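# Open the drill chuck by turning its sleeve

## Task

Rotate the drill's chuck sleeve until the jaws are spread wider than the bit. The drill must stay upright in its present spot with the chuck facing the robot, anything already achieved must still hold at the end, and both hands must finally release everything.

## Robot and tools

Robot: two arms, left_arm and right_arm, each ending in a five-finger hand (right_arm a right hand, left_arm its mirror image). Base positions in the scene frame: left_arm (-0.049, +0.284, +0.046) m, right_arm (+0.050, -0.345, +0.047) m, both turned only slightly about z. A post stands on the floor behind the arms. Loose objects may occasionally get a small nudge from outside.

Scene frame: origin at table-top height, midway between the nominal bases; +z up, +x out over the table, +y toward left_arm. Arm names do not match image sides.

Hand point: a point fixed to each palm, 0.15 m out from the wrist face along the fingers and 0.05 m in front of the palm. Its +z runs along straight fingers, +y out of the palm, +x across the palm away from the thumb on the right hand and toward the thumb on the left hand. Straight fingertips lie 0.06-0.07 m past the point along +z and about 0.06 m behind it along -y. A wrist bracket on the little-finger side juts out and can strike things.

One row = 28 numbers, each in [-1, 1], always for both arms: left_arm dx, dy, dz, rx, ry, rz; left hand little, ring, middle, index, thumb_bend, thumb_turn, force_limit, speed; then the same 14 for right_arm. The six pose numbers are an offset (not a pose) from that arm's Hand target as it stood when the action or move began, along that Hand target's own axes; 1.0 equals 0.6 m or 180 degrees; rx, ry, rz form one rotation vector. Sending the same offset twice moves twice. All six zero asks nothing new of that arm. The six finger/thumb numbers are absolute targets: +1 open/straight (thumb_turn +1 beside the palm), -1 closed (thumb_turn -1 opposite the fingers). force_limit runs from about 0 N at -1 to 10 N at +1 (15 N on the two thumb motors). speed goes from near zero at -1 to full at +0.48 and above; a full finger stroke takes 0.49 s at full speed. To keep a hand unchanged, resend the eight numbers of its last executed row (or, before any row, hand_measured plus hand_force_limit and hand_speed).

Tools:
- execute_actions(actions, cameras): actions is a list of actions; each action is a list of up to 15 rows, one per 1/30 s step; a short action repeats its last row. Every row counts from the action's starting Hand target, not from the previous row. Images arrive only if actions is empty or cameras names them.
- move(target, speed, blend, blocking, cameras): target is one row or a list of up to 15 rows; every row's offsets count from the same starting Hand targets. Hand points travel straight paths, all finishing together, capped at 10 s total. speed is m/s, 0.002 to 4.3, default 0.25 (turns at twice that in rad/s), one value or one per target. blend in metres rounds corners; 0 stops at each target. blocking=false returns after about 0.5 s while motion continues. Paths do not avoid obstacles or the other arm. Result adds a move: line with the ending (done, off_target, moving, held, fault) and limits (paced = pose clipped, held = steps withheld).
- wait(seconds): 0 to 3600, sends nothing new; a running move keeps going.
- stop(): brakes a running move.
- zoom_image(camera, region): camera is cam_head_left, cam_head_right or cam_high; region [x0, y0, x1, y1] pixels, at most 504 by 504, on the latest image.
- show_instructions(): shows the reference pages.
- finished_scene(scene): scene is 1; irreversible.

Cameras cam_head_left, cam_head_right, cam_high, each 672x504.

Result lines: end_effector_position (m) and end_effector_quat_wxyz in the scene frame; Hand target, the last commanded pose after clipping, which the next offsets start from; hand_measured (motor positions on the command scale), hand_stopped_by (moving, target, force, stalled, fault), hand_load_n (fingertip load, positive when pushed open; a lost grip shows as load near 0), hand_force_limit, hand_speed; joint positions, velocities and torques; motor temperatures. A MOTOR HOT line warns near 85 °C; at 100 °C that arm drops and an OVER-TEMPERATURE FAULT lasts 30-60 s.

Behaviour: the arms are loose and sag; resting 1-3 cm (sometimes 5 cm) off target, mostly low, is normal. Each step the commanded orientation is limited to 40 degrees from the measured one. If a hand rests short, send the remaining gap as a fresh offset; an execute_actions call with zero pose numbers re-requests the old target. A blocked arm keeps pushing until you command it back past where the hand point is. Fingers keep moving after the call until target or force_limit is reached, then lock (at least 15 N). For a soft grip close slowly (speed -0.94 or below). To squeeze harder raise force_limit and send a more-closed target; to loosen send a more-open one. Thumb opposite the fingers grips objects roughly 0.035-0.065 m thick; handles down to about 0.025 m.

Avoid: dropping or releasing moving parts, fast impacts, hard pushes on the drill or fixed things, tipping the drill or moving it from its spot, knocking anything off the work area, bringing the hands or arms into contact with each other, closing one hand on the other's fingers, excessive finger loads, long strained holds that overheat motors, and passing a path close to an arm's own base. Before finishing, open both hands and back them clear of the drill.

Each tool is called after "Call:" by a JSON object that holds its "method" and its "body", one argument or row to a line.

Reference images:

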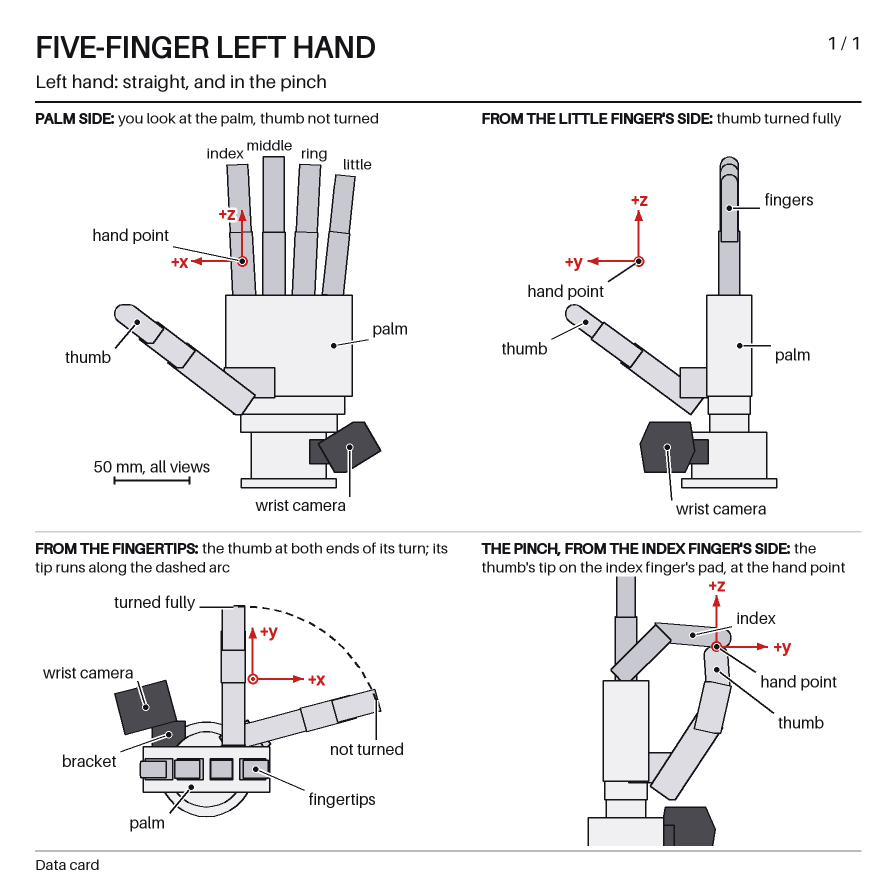

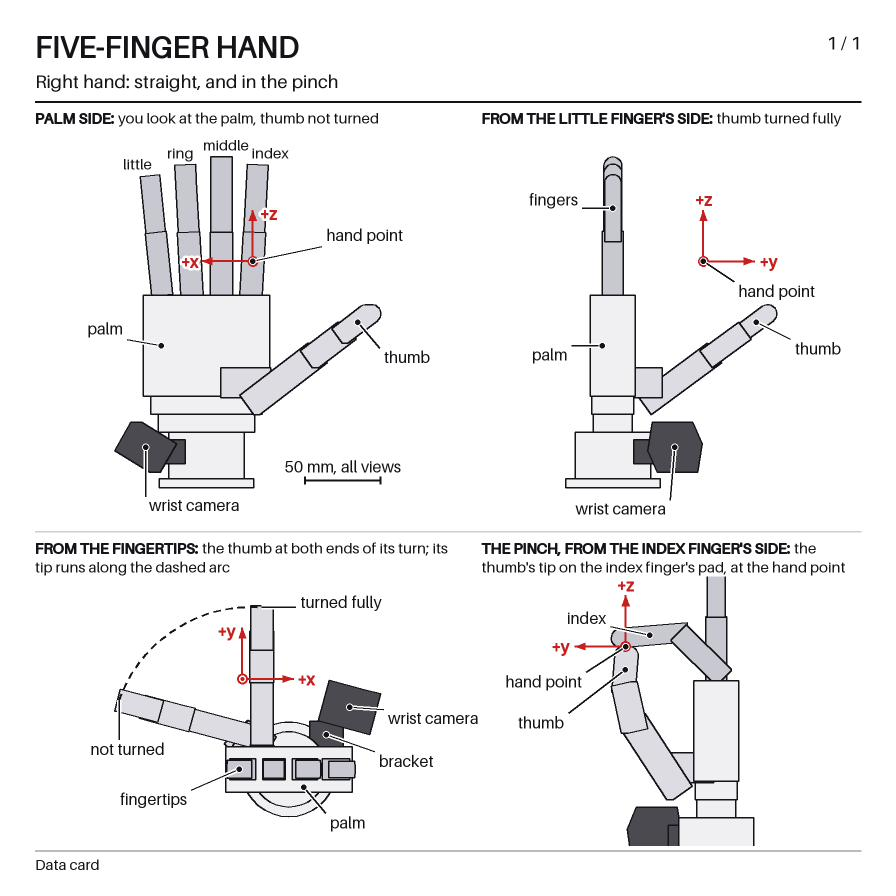

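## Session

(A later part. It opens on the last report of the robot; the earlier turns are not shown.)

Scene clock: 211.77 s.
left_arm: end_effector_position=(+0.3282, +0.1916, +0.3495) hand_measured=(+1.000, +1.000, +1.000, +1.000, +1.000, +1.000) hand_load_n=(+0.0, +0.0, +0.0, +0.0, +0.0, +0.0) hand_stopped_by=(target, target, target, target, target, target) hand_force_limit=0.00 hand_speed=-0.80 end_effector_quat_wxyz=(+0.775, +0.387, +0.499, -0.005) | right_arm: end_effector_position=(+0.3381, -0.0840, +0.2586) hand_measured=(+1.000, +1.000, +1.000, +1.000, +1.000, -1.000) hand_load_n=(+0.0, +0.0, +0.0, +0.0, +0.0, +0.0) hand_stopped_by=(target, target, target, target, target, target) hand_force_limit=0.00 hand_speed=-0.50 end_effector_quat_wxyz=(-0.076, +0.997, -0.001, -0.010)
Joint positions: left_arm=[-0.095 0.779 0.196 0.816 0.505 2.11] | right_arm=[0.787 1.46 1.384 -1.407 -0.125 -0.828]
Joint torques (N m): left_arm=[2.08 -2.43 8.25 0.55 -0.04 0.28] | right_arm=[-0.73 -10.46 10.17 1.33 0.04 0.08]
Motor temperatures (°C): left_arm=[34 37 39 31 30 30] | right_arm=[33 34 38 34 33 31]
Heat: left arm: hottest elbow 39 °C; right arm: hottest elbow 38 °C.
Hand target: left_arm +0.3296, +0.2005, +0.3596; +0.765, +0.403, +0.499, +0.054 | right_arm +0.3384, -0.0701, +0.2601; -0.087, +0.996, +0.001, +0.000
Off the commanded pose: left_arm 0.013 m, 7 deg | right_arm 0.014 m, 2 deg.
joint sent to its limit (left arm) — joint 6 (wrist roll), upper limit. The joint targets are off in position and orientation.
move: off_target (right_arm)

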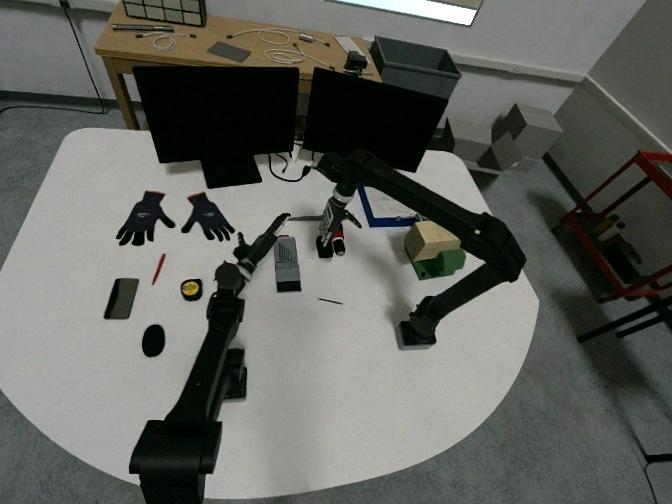

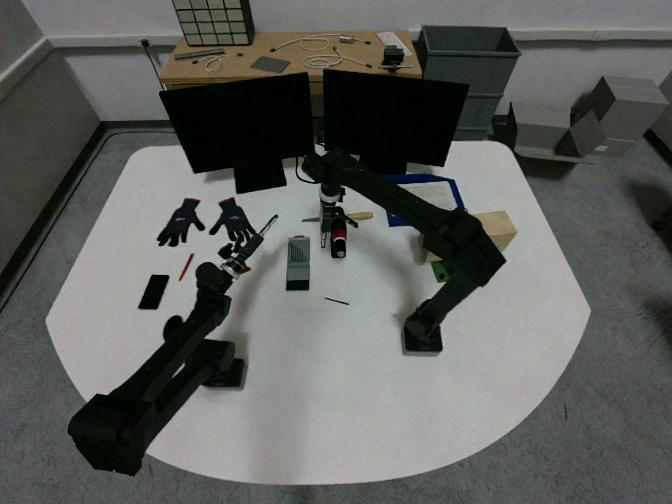

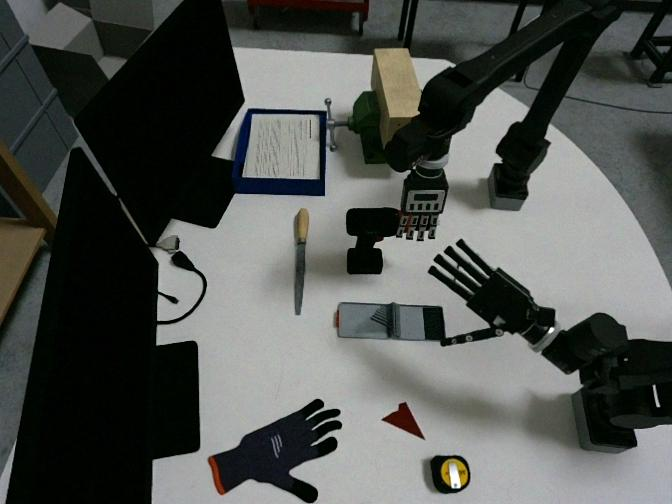

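Call:
{"method": "move", "body": {
  "target": [0,0,0,0,0,0,1,1,1,1,1,1,0,-0.8,-0.0083,0.0046,0.0838,0,0,0,1,1,1,1,1,-1,0,-0.5],
  "speed": 0.06,
  "cameras": ["cam_high","cam_head_right","cam_head_left"]
}}

Call:
{"method": "zoom_image", "body": {
  "camera": "cam_high",
  "region": [380, 140, 500, 260]
}}

Call:
{"method": "zoom_image", "body": {
  "camera": "cam_head_right",
  "region": [315, 195, 375, 265]
}}

Call:
{"method": "zoom_image", "body": {
  "camera": "cam_head_left",
  "region": [315, 195, 375, 265]
}}

Scene clock: 225.00 s.
left_arm: end_effector_position=(+0.3282, +0.1916, +0.3495) hand_measured=(+1.000, +1.000, +1.000, +1.000, +1.000, +1.000) hand_load_n=(+0.0, +0.0, +0.0, +0.0, +0.0, +0.0) hand_stopped_by=(target, target, target, target, target, target) hand_force_limit=0.00 hand_speed=-0.80 end_effector_quat_wxyz=(+0.775, +0.387, +0.499, -0.005) | right_arm: end_effector_position=(+0.3333, -0.0788, +0.2094) hand_measured=(+1.000, +1.000, +1.000, +1.000, +1.000, -1.000) hand_load_n=(+0.0, +0.0, +0.0, +0.0, +0.0, +0.0) hand_stopped_by=(target, target, target, target, target, target) hand_force_limit=0.00 hand_speed=-0.50 end_effector_quat_wxyz=(-0.076, +0.997, -0.001, -0.009)
Joint positions: left_arm=[-0.095 0.779 0.196 0.816 0.505 2.11] | right_arm=[0.803 1.476 1.272 -1.275 -0.122 -0.811]
Joint torques (N m): left_arm=[2.2 -2.43 8.27 0.54 -0.04 0.27] | right_arm=[-0.03 -10.58 9.89 1.33 0.06 0.08]
Heat: left arm: hottest elbow 39 °C; right arm: hottest elbow 38 °C.
Hand target: left_arm +0.3296, +0.2005, +0.3596; +0.765, +0.403, +0.499, +0.054 | right_arm +0.3334, -0.0641, +0.2101; -0.087, +0.996, +0.001, +0.000
Off the commanded pose: left_arm 0.013 m, 7 deg | right_arm 0.015 m, 2 deg.
joint sent to its limit (left arm) — joint 6 (wrist roll), upper limit. The joint targets are off in position and orientation.
move: off_target (right_arm)

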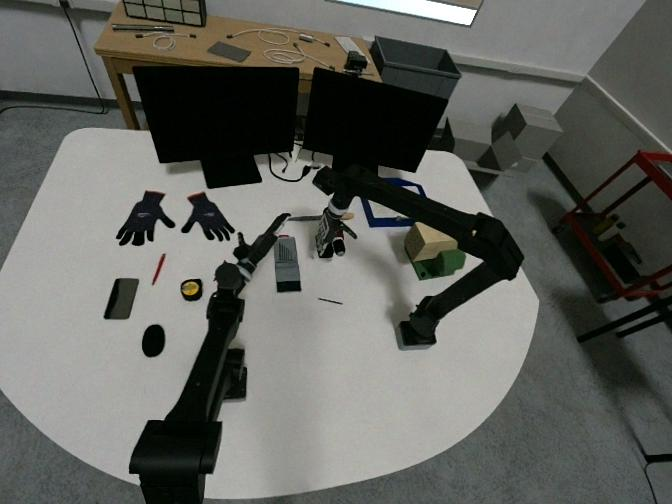

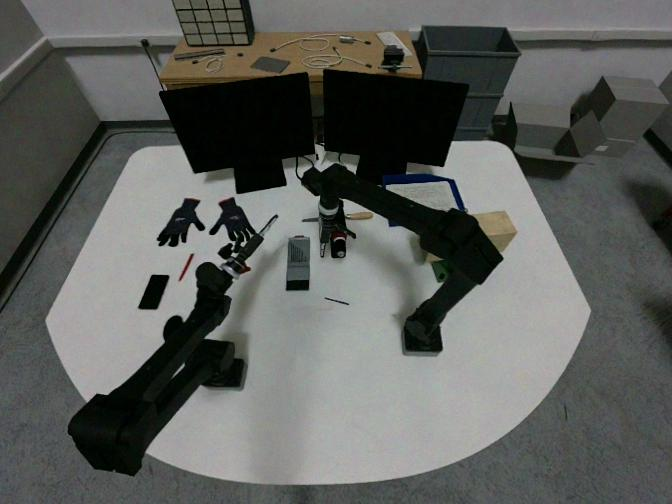

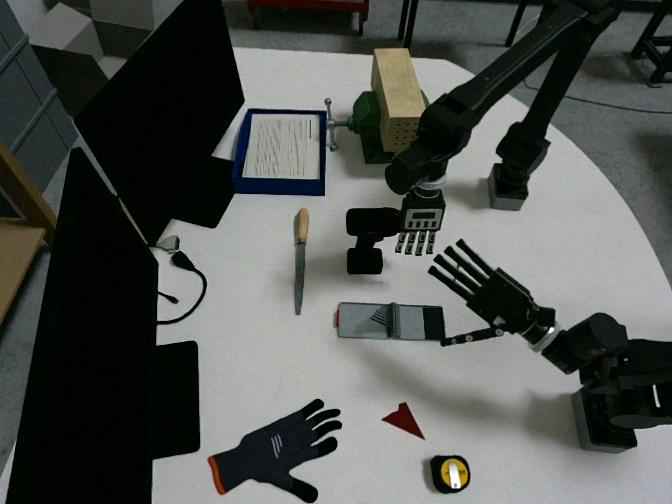

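Scaled by 4.200 from the camera's image (finer frame: 960x720).

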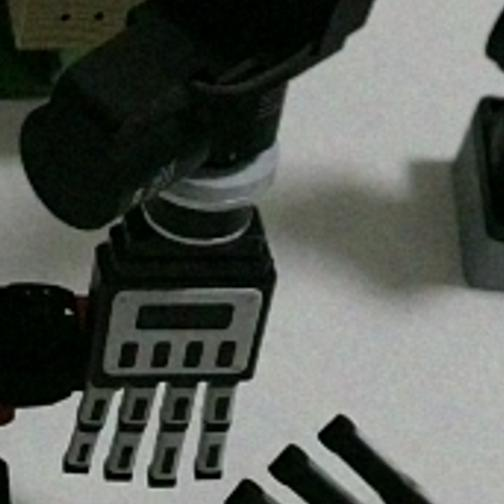

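Scaled by 7.200 from the camera's image (finer frame: 960x720).

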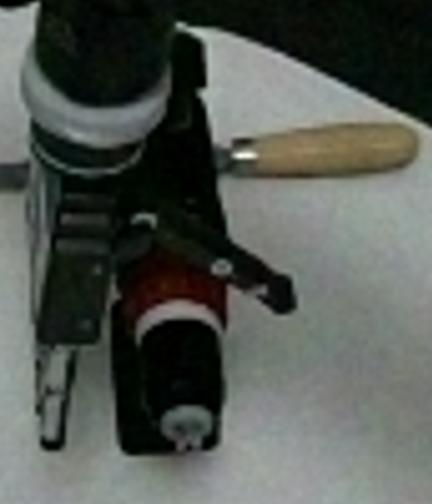

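Scaled by 7.200 from the camera's image (finer frame: 960x720).

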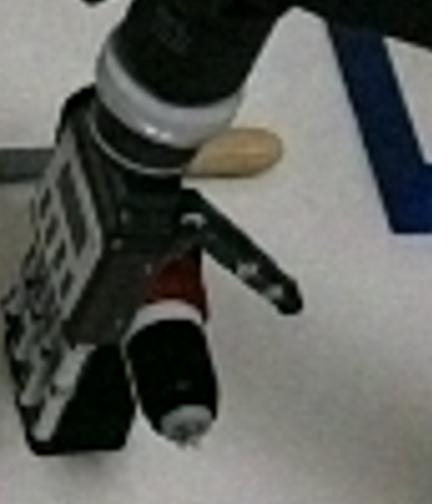

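Call:
{"method": "move", "body": {
  "target": [0,0,0,0,0,0,1,1,1,1,1,1,0,-0.8,0,0.0017,0.01,0,0,0,1,1,0.55,0.55,0.4,-1,-0.6,-0.5],
  "speed": 0.05,
  "cameras": ["cam_high","cam_head_right","cam_head_left"]
}}

Call:
{"method": "zoom_image", "body": {
  "camera": "cam_high",
  "region": [380, 140, 500, 260]
}}

Call:
{"method": "zoom_image", "body": {
  "camera": "cam_head_right",
  "region": [315, 195, 375, 265]
}}

Call:
{"method": "zoom_image", "body": {
  "camera": "cam_head_left",
  "region": [315, 195, 375, 265]
}}

Scene clock: 235.93 s.
left_arm: end_effector_position=(+0.3282, +0.1916, +0.3495) hand_measured=(+1.000, +1.000, +1.000, +1.000, +1.000, +1.000) hand_load_n=(+0.0, +0.0, +0.0, +0.0, +0.0, +0.0) hand_stopped_by=(target, target, target, target, target, target) hand_force_limit=0.00 hand_speed=-0.80 end_effector_quat_wxyz=(+0.775, +0.387, +0.499, -0.005) | right_arm: end_effector_position=(+0.3335, -0.0785, +0.2041) hand_measured=(+1.000, +1.000, +0.550, +0.550, +0.400, -1.000) hand_load_n=(+0.0, +0.0, +0.5, +0.0, +0.0, +0.0) hand_stopped_by=(target, target, target, target, target, target) hand_force_limit=-0.60 hand_speed=-0.50 end_effector_quat_wxyz=(-0.077, +0.997, -0.001, -0.008)
Joint positions: left_arm=[-0.095 0.779 0.196 0.816 0.505 2.11] | right_arm=[0.803 1.478 1.259 -1.258 -0.122 -0.81]
Joint torques (N m): left_arm=[2.14 -2.49 8.28 0.57 -0.04 0.27] | right_arm=[-0.38 -10.46 9.83 1.46 0.02 0.09]
Heat: left arm: hottest elbow 39 °C; right arm: hottest elbow 37 °C.
Hand target: left_arm +0.3296, +0.2005, +0.3596; +0.765, +0.403, +0.499, +0.054 | right_arm +0.3334, -0.0641, +0.2040; -0.087, +0.996, +0.001, +0.000
Off the commanded pose: left_arm 0.013 m, 7 deg | right_arm 0.014 m, 2 deg.
joint sent to its limit (left arm) — joint 6 (wrist roll), upper limit. The joint targets are off in position and orientation.
move: off_target (right_arm)

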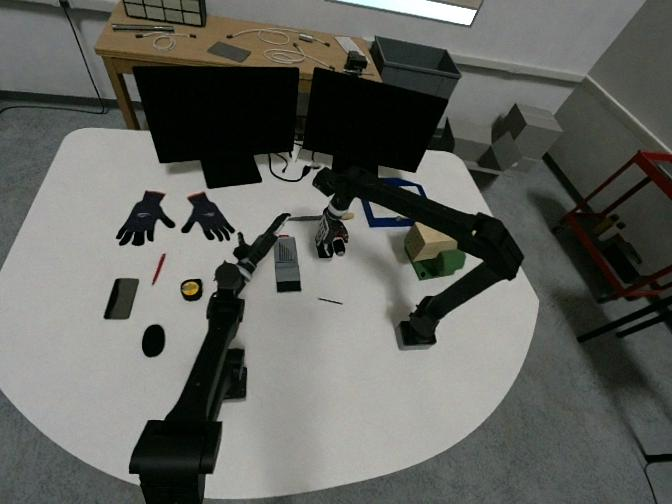

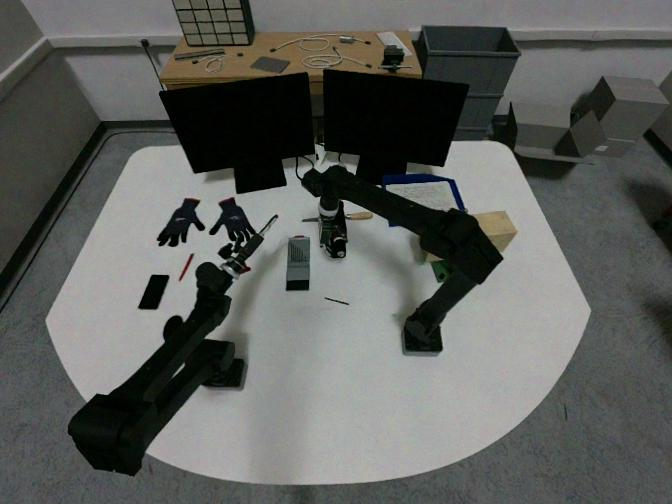

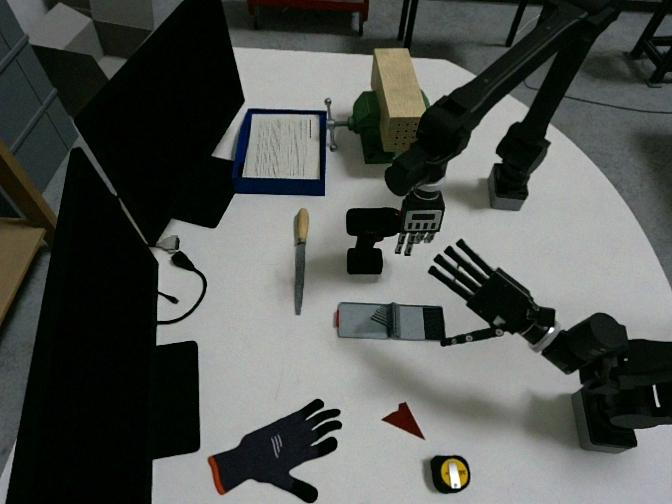

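Scaled by 4.200 from the camera's image (finer frame: 960x720).

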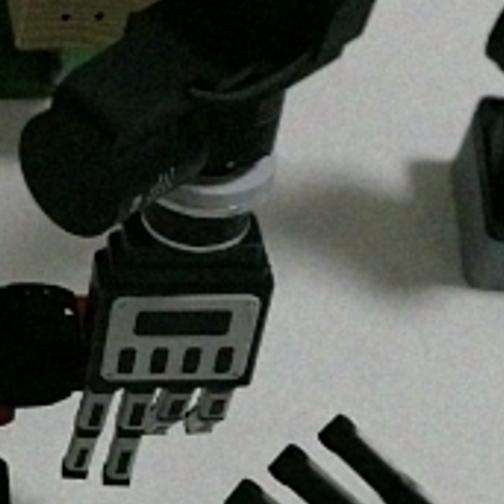

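Scaled by 7.200 from the camera's image (finer frame: 960x720).

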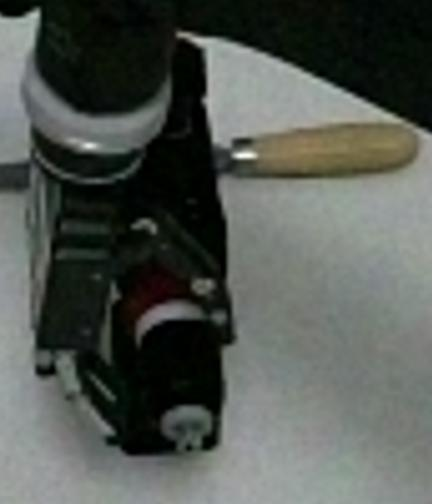

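Scaled by 7.200 from the camera's image (finer frame: 960x720).

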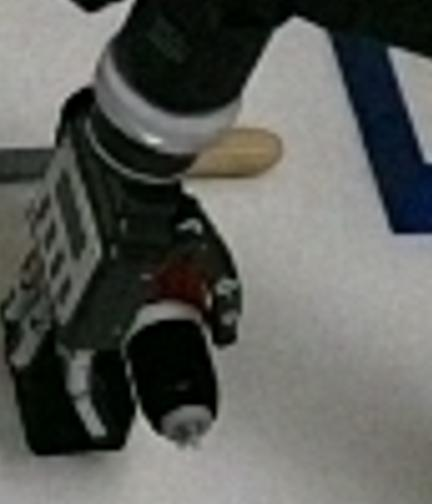

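Call:
{"method": "move", "body": {
  "target": [0,0,0,0,0,0,1,1,1,1,1,1,0,-0.8,0,0,0,0,0,0,1,1,0.1,0.1,0.0,-1,-0.7,-0.94],
  "speed": 0.05,
  "cameras": ["cam_high","cam_head_right","cam_head_left"]
}}

Call:
{"method": "zoom_image", "body": {
  "camera": "cam_high",
  "region": [380, 140, 500, 260]
}}

Call:
{"method": "zoom_image", "body": {
  "camera": "cam_head_right",
  "region": [315, 195, 375, 265]
}}

Call:
{"method": "zoom_image", "body": {
  "camera": "cam_head_left",
  "region": [315, 195, 375, 265]
}}

Scene clock: 245.57 s.
left_arm: end_effector_position=(+0.3282, +0.1916, +0.3495) hand_measured=(+1.000, +1.000, +1.000, +1.000, +1.000, +1.000) hand_load_n=(+0.0, +0.0, +0.0, +0.0, +0.0, -0.5) hand_stopped_by=(target, target, target, target, target, target) hand_force_limit=0.00 hand_speed=-0.80 end_effector_quat_wxyz=(+0.775, +0.387, +0.499, -0.005) | right_arm: end_effector_position=(+0.3333, -0.0762, +0.2017) hand_measured=(+1.000, +1.000, +0.268, +0.280, +0.184, -1.000) hand_load_n=(+0.0, +0.0, +2.5, +0.5, +2.0, +0.0) hand_stopped_by=(target, target, force, force, force, target) hand_force_limit=-0.70 hand_speed=-0.94 end_effector_quat_wxyz=(-0.076, +0.997, +0.001, -0.008)
Joint positions: left_arm=[-0.095 0.779 0.196 0.816 0.505 2.11] | right_arm=[0.808 1.484 1.259 -1.253 -0.122 -0.81]
Joint torques (N m): left_arm=[2.02 -2.49 8.28 0.53 -0.04 0.27] | right_arm=[-0.09 -10.64 9.77 1.21 -0.01 0.05]
Heat: left arm: hottest elbow 39 °C; right arm: hottest elbow 37 °C.
Hand target: left_arm +0.3296, +0.2005, +0.3596; +0.765, +0.403, +0.499, +0.054 | right_arm +0.3334, -0.0641, +0.2040; -0.087, +0.996, +0.001, +0.000
Off the commanded pose: left_arm 0.013 m, 7 deg | right_arm 0.012 m, 2 deg.
joint sent to its limit (left arm) — joint 6 (wrist roll), upper limit. The joint targets are off in position and orientation.
move: done

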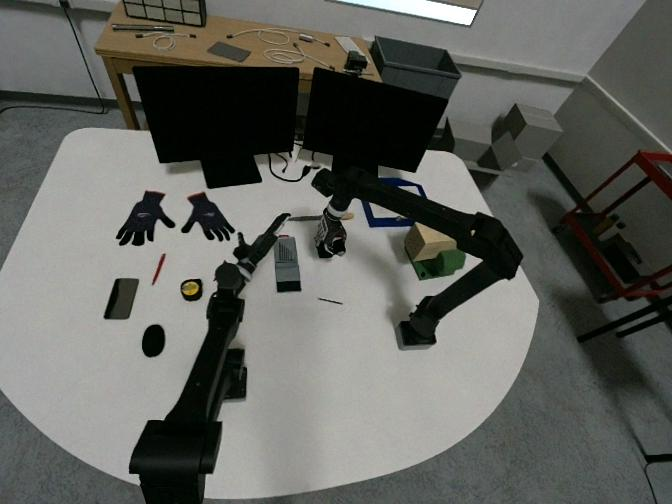

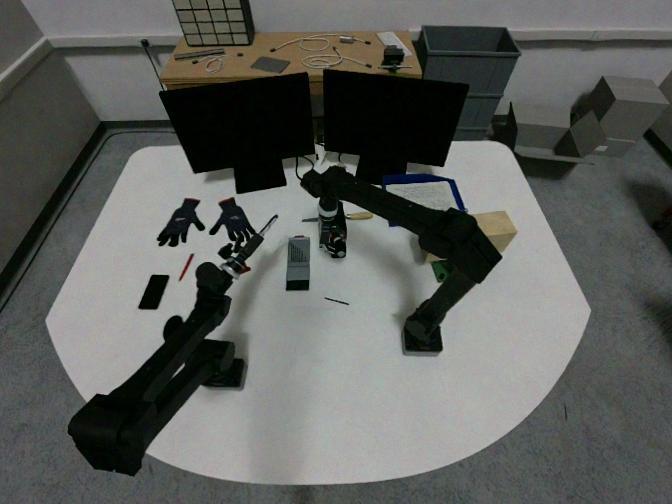

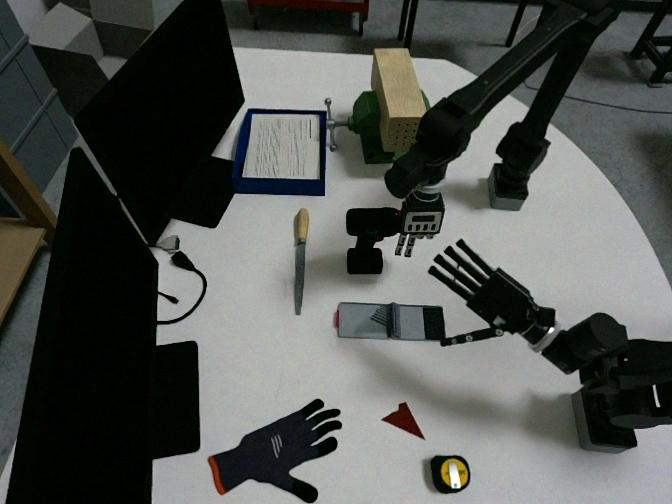

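Scaled by 4.200 from the camera's image (finer frame: 960x720).

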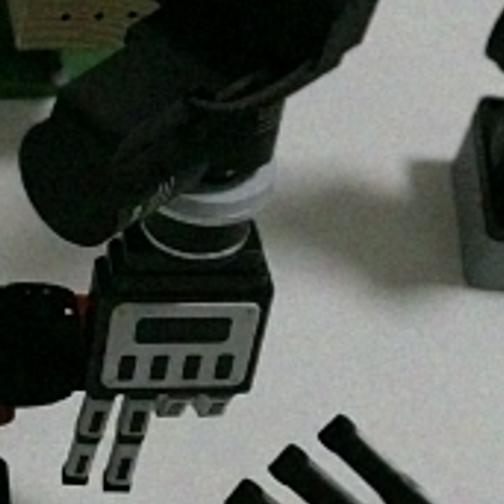

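Scaled by 7.200 from the camera's image (finer frame: 960x720).

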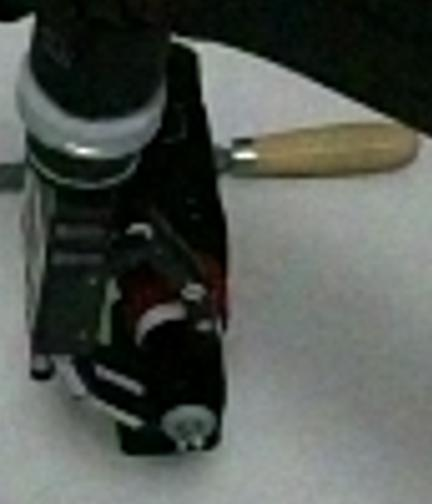

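Scaled by 7.200 from the camera's image (finer frame: 960x720).

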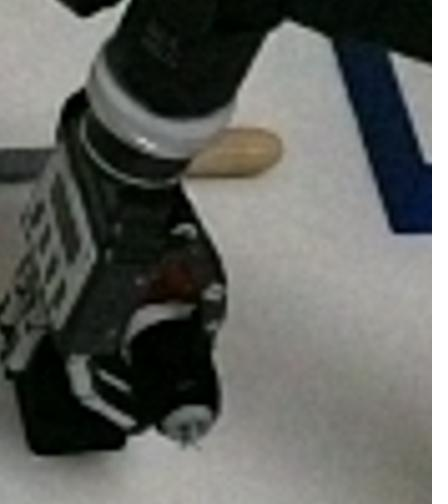

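Call:
{"method": "move", "body": {
  "target": [0,0,0,0,0,0,1,1,1,1,1,1,0,-0.8,0,-0.0044,-0.0016,-0.111,0,0,1,1,0.1,0.1,0.0,-1,-0.7,-0.94],
  "speed": 0.1,
  "cameras": ["cam_high","cam_head_right","cam_head_left"]
}}

Call:
{"method": "zoom_image", "body": {
  "camera": "cam_high",
  "region": [380, 140, 500, 260]
}}

Call:
{"method": "zoom_image", "body": {
  "camera": "cam_head_right",
  "region": [315, 195, 375, 265]
}}

Call:
{"method": "zoom_image", "body": {
  "camera": "cam_head_left",
  "region": [315, 195, 375, 265]
}}

Scene clock: 260.17 s.
left_arm: end_effector_position=(+0.3282, +0.1916, +0.3495) hand_measured=(+1.000, +1.000, +1.000, +1.000, +1.000, +1.000) hand_load_n=(+0.0, +0.0, +0.0, +0.0, +0.0, +0.0) hand_stopped_by=(target, target, target, target, target, target) hand_force_limit=0.00 hand_speed=-0.80 end_effector_quat_wxyz=(+0.775, +0.387, +0.499, -0.005) | right_arm: end_effector_position=(+0.3286, -0.0805, +0.1952) hand_measured=(+1.000, +1.000, +0.268, +0.280, +0.184, -1.000) hand_load_n=(+0.0, +0.0, +3.0, +2.0, +6.0, +1.5) hand_stopped_by=(target, target, force, force, force, target) hand_force_limit=-0.70 hand_speed=-0.94 end_effector_quat_wxyz=(+0.096, +0.995, -0.006, -0.013)
Joint positions: left_arm=[-0.095 0.779 0.196 0.816 0.505 2.11] | right_arm=[0.905 1.659 1.387 -1.462 0.106 -0.696]
Joint torques (N m): left_arm=[2.14 -2.43 8.28 0.58 -0.05 0.27] | right_arm=[-0.03 -11.4 13.07 -0.57 0.15 0.05]
Heat: left arm: hottest elbow 39 °C; right arm: hottest elbow 36 °C.
Hand target: left_arm +0.3296, +0.2005, +0.3596; +0.765, +0.403, +0.499, +0.054 | right_arm +0.3334, -0.0617, +0.2054; +0.087, +0.996, +0.001, +0.000
Off the commanded pose: left_arm 0.013 m, 7 deg | right_arm 0.022 m, 2 deg.
joint sent to its limit (left arm) — joint 6 (wrist roll), upper limit. The joint targets are off in position and orientation.
move: off_target (right_arm)

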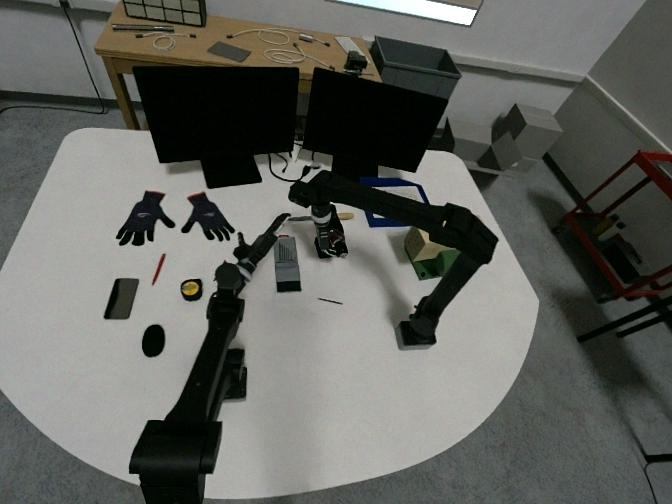

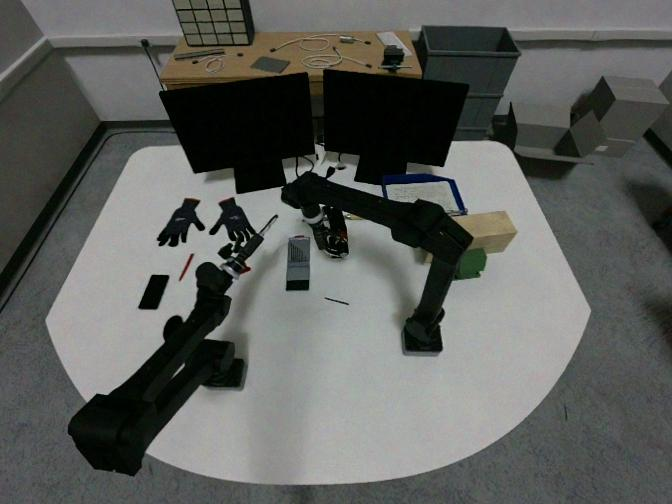

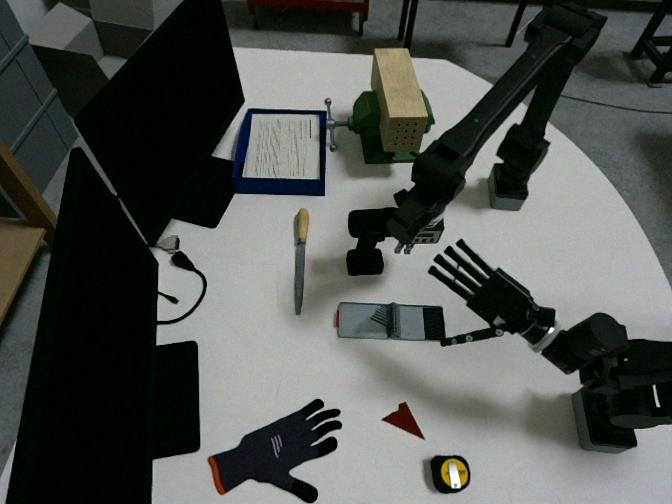

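Scaled by 4.200 from the camera's image (finer frame: 960x720).

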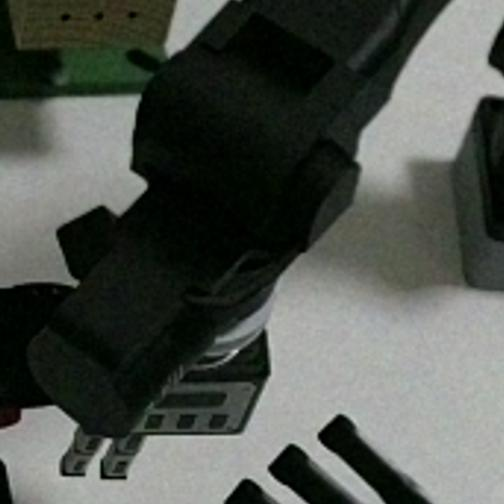

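Scaled by 7.200 from the camera's image (finer frame: 960x720).

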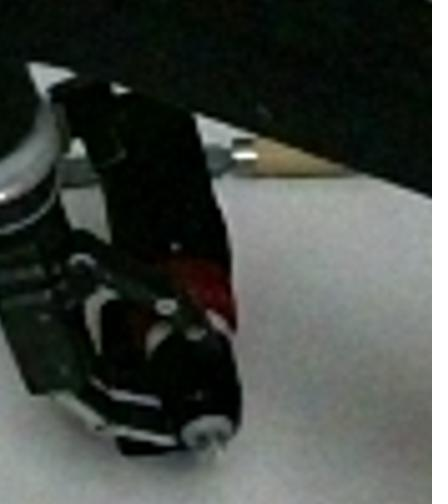

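Scaled by 7.200 from the camera's image (finer frame: 960x720).

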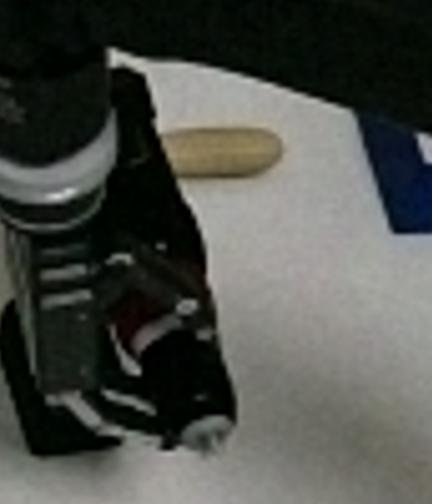

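Call:
{"method": "move", "body": {
  "target": [0,0,0,0,0,0,1,1,1,1,1,1,0,-0.8,0.0078,-0.0086,-0.0147,0,0,0,1,1,0.1,0.1,0.0,-1,-0.7,-0.94],
  "speed": 0.05,
  "cameras": ["cam_high","cam_head_right","cam_head_left"]
}}

Call:
{"method": "zoom_image", "body": {
  "camera": "cam_head_right",
  "region": [315, 195, 375, 265]
}}

Call:
{"method": "zoom_image", "body": {
  "camera": "cam_head_left",
  "region": [315, 195, 375, 265]
}}

Scene clock: 274.00 s.
left_arm: end_effector_position=(+0.3282, +0.1916, +0.3495) hand_measured=(+1.000, +1.000, +1.000, +1.000, +1.000, +1.000) hand_load_n=(+0.0, +0.0, +0.0, +0.0, +0.0, +0.0) hand_stopped_by=(target, target, target, target, target, target) hand_force_limit=0.00 hand_speed=-0.80 end_effector_quat_wxyz=(+0.775, +0.387, +0.499, -0.005) | right_arm: end_effector_position=(+0.3330, -0.0739, +0.1979) hand_measured=(+1.000, +1.000, +0.268, +0.280, +0.184, -1.000) hand_load_n=(+0.0, +0.0, +3.0, +2.5, +6.0, +1.5) hand_stopped_by=(target, target, force, force, force, target) hand_force_limit=-0.70 hand_speed=-0.94 end_effector_quat_wxyz=(+0.097, +0.995, -0.007, -0.014)
Joint positions: left_arm=[-0.095 0.779 0.196 0.816 0.505 2.11] | right_arm=[0.906 1.679 1.419 -1.477 0.105 -0.693]
Joint torques (N m): left_arm=[2.08 -2.49 8.27 0.54 -0.04 0.27] | right_arm=[-0.38 -11.87 13.89 -0.64 0.1 0.08]
Heat: left arm: hottest elbow 39 °C; right arm: hottest elbow 36 °C.
Hand target: left_arm +0.3296, +0.2005, +0.3596; +0.765, +0.403, +0.499, +0.054 | right_arm +0.3380, -0.0550, +0.2132; +0.087, +0.996, +0.001, +0.000
Off the commanded pose: left_arm 0.013 m, 7 deg | right_arm 0.025 m, 2 deg.
joint sent to its limit (left arm) — joint 6 (wrist roll), upper limit. The joint targets are off in position and orientation.
move: off_target (right_arm)

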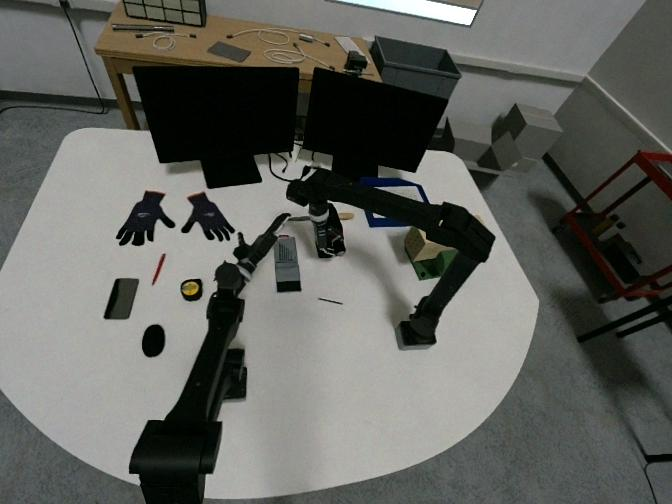

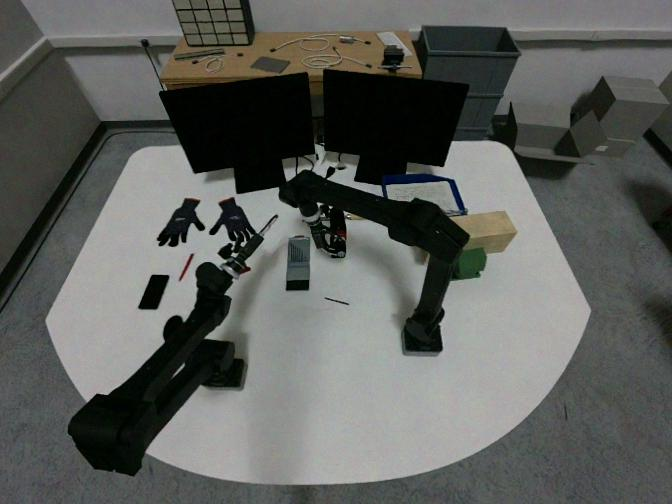

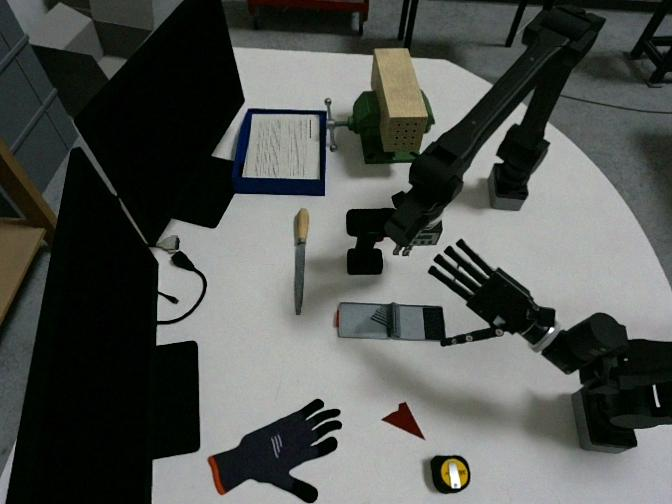

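Scaled by 7.200 from the camera's image (finer frame: 960x720).

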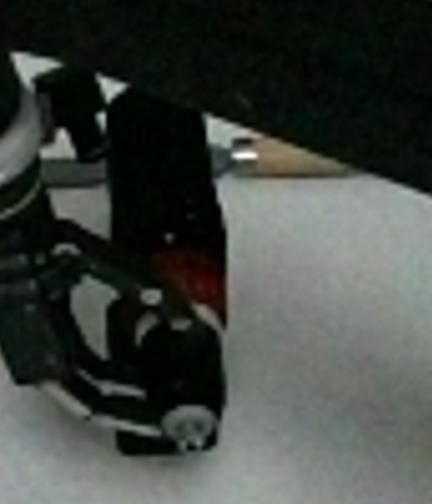

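Scaled by 7.200 from the camera's image (finer frame: 960x720).

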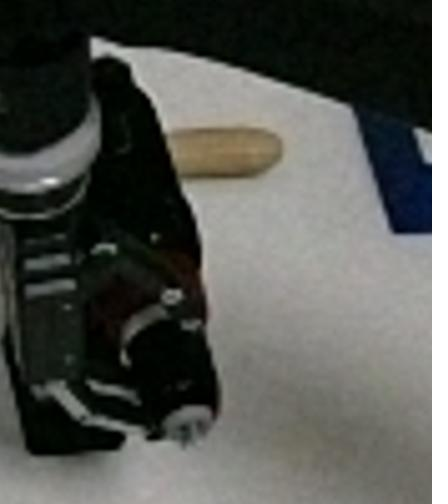

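Call:
{"method": "zoom_image", "body": {
  "camera": "cam_head_right",
  "region": [328, 238, 353, 263]
}}

Call:
{"method": "zoom_image", "body": {
  "camera": "cam_head_left",
  "region": [328, 238, 353, 263]
}}

Scaled by 20.160 from the camera's image (finer frame: 960x720).

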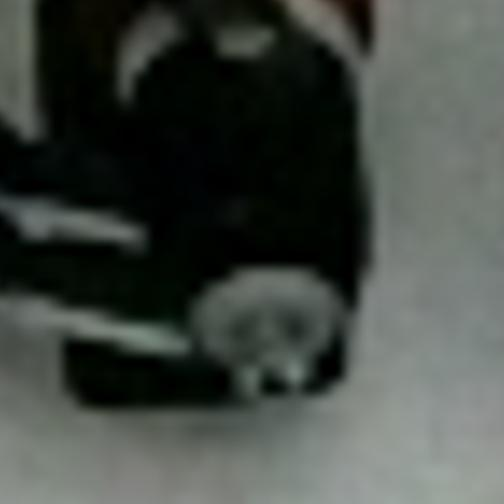

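Scaled by 20.160 from the camera's image (finer frame: 960x720).

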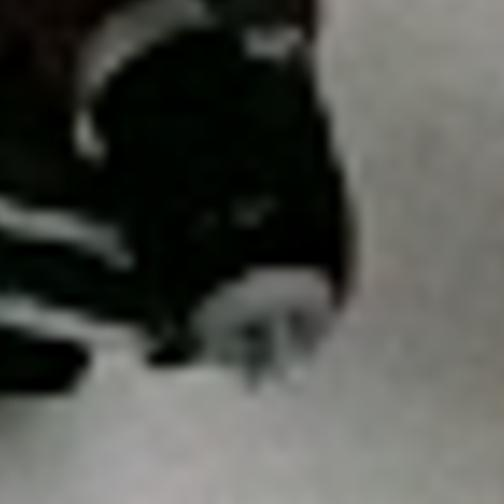

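Call:
{"method": "move", "body": {
  "target": [0,0,0,0,0,0,1,1,1,1,1,1,0,-0.8,0,0,0,0,0,0,1,1,0.0,0.0,-0.1,-1,0.1,-0.94],
  "speed": 0.05,
  "cameras": ["cam_head_right","cam_head_left"]
}}

Call:
{"method": "zoom_image", "body": {
  "camera": "cam_head_right",
  "region": [325, 233, 355, 263]
}}

Call:
{"method": "zoom_image", "body": {
  "camera": "cam_head_left",
  "region": [325, 233, 355, 263]
}}

Scene clock: 286.67 s.
left_arm: end_effector_position=(+0.3282, +0.1916, +0.3495) hand_measured=(+1.000, +1.000, +1.000, +1.000, +1.000, +1.000) hand_load_n=(+0.0, +0.0, +0.0, +0.0, +0.0, +0.0) hand_stopped_by=(target, target, target, target, target, target) hand_force_limit=0.00 hand_speed=-0.80 end_effector_quat_wxyz=(+0.775, +0.387, +0.499, -0.005) | right_arm: end_effector_position=(+0.3329, -0.0738, +0.1973) hand_measured=(+1.000, +1.000, +0.254, +0.258, +0.172, -1.000) hand_load_n=(+0.0, +0.0, +5.5, +6.0, +8.0, +1.5) hand_stopped_by=(target, target, force, force, force, target) hand_force_limit=0.10 hand_speed=-0.94 end_effector_quat_wxyz=(+0.098, +0.995, -0.008, -0.014)
Joint positions: left_arm=[-0.095 0.779 0.196 0.816 0.505 2.11] | right_arm=[0.906 1.68 1.419 -1.477 0.105 -0.692]
Joint torques (N m): left_arm=[2.14 -2.37 8.28 0.53 -0.04 0.27] | right_arm=[-0.44 -12.57 13.79 -0.59 0.11 0.02]
Heat: left arm: hottest elbow 39 °C; right arm: hottest elbow 37 °C.
Hand target: left_arm +0.3296, +0.2005, +0.3596; +0.765, +0.403, +0.499, +0.054 | right_arm +0.3380, -0.0550, +0.2132; +0.087, +0.996, +0.001, +0.000
Off the commanded pose: left_arm 0.013 m, 7 deg | right_arm 0.025 m, 2 deg.
joint sent to its limit (left arm) — joint 6 (wrist roll), upper limit. The joint targets are off in position and orientation.
move: done
Images, in order (width x height): cam_head_left 672x504, cam_head_right 672x504.

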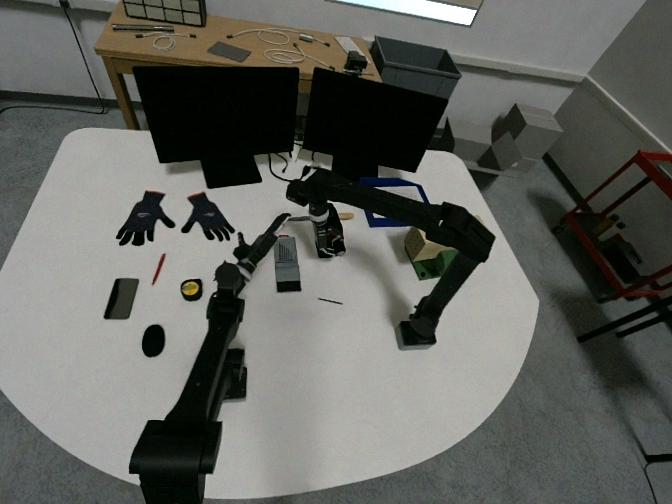

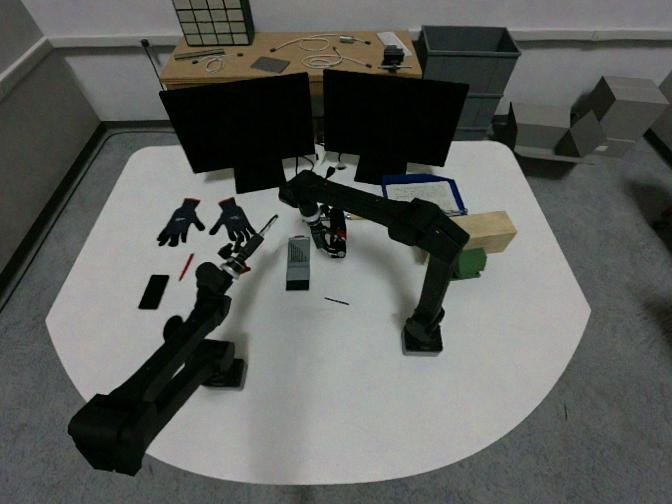

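Scaled by 16.800 from the camera's image (finer frame: 960x720).

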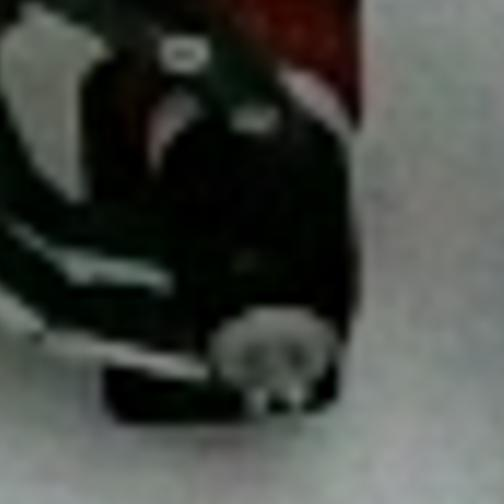

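Scaled by 16.800 from the camera's image (finer frame: 960x720).

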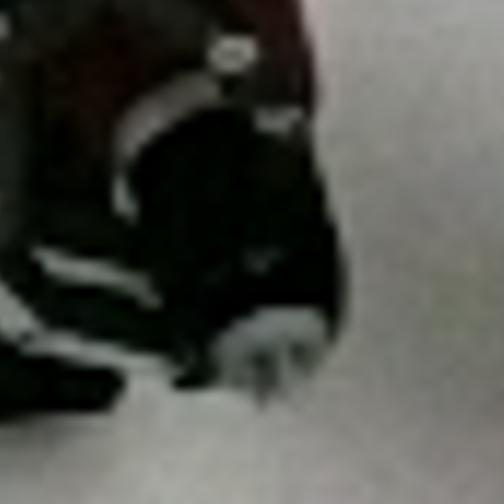

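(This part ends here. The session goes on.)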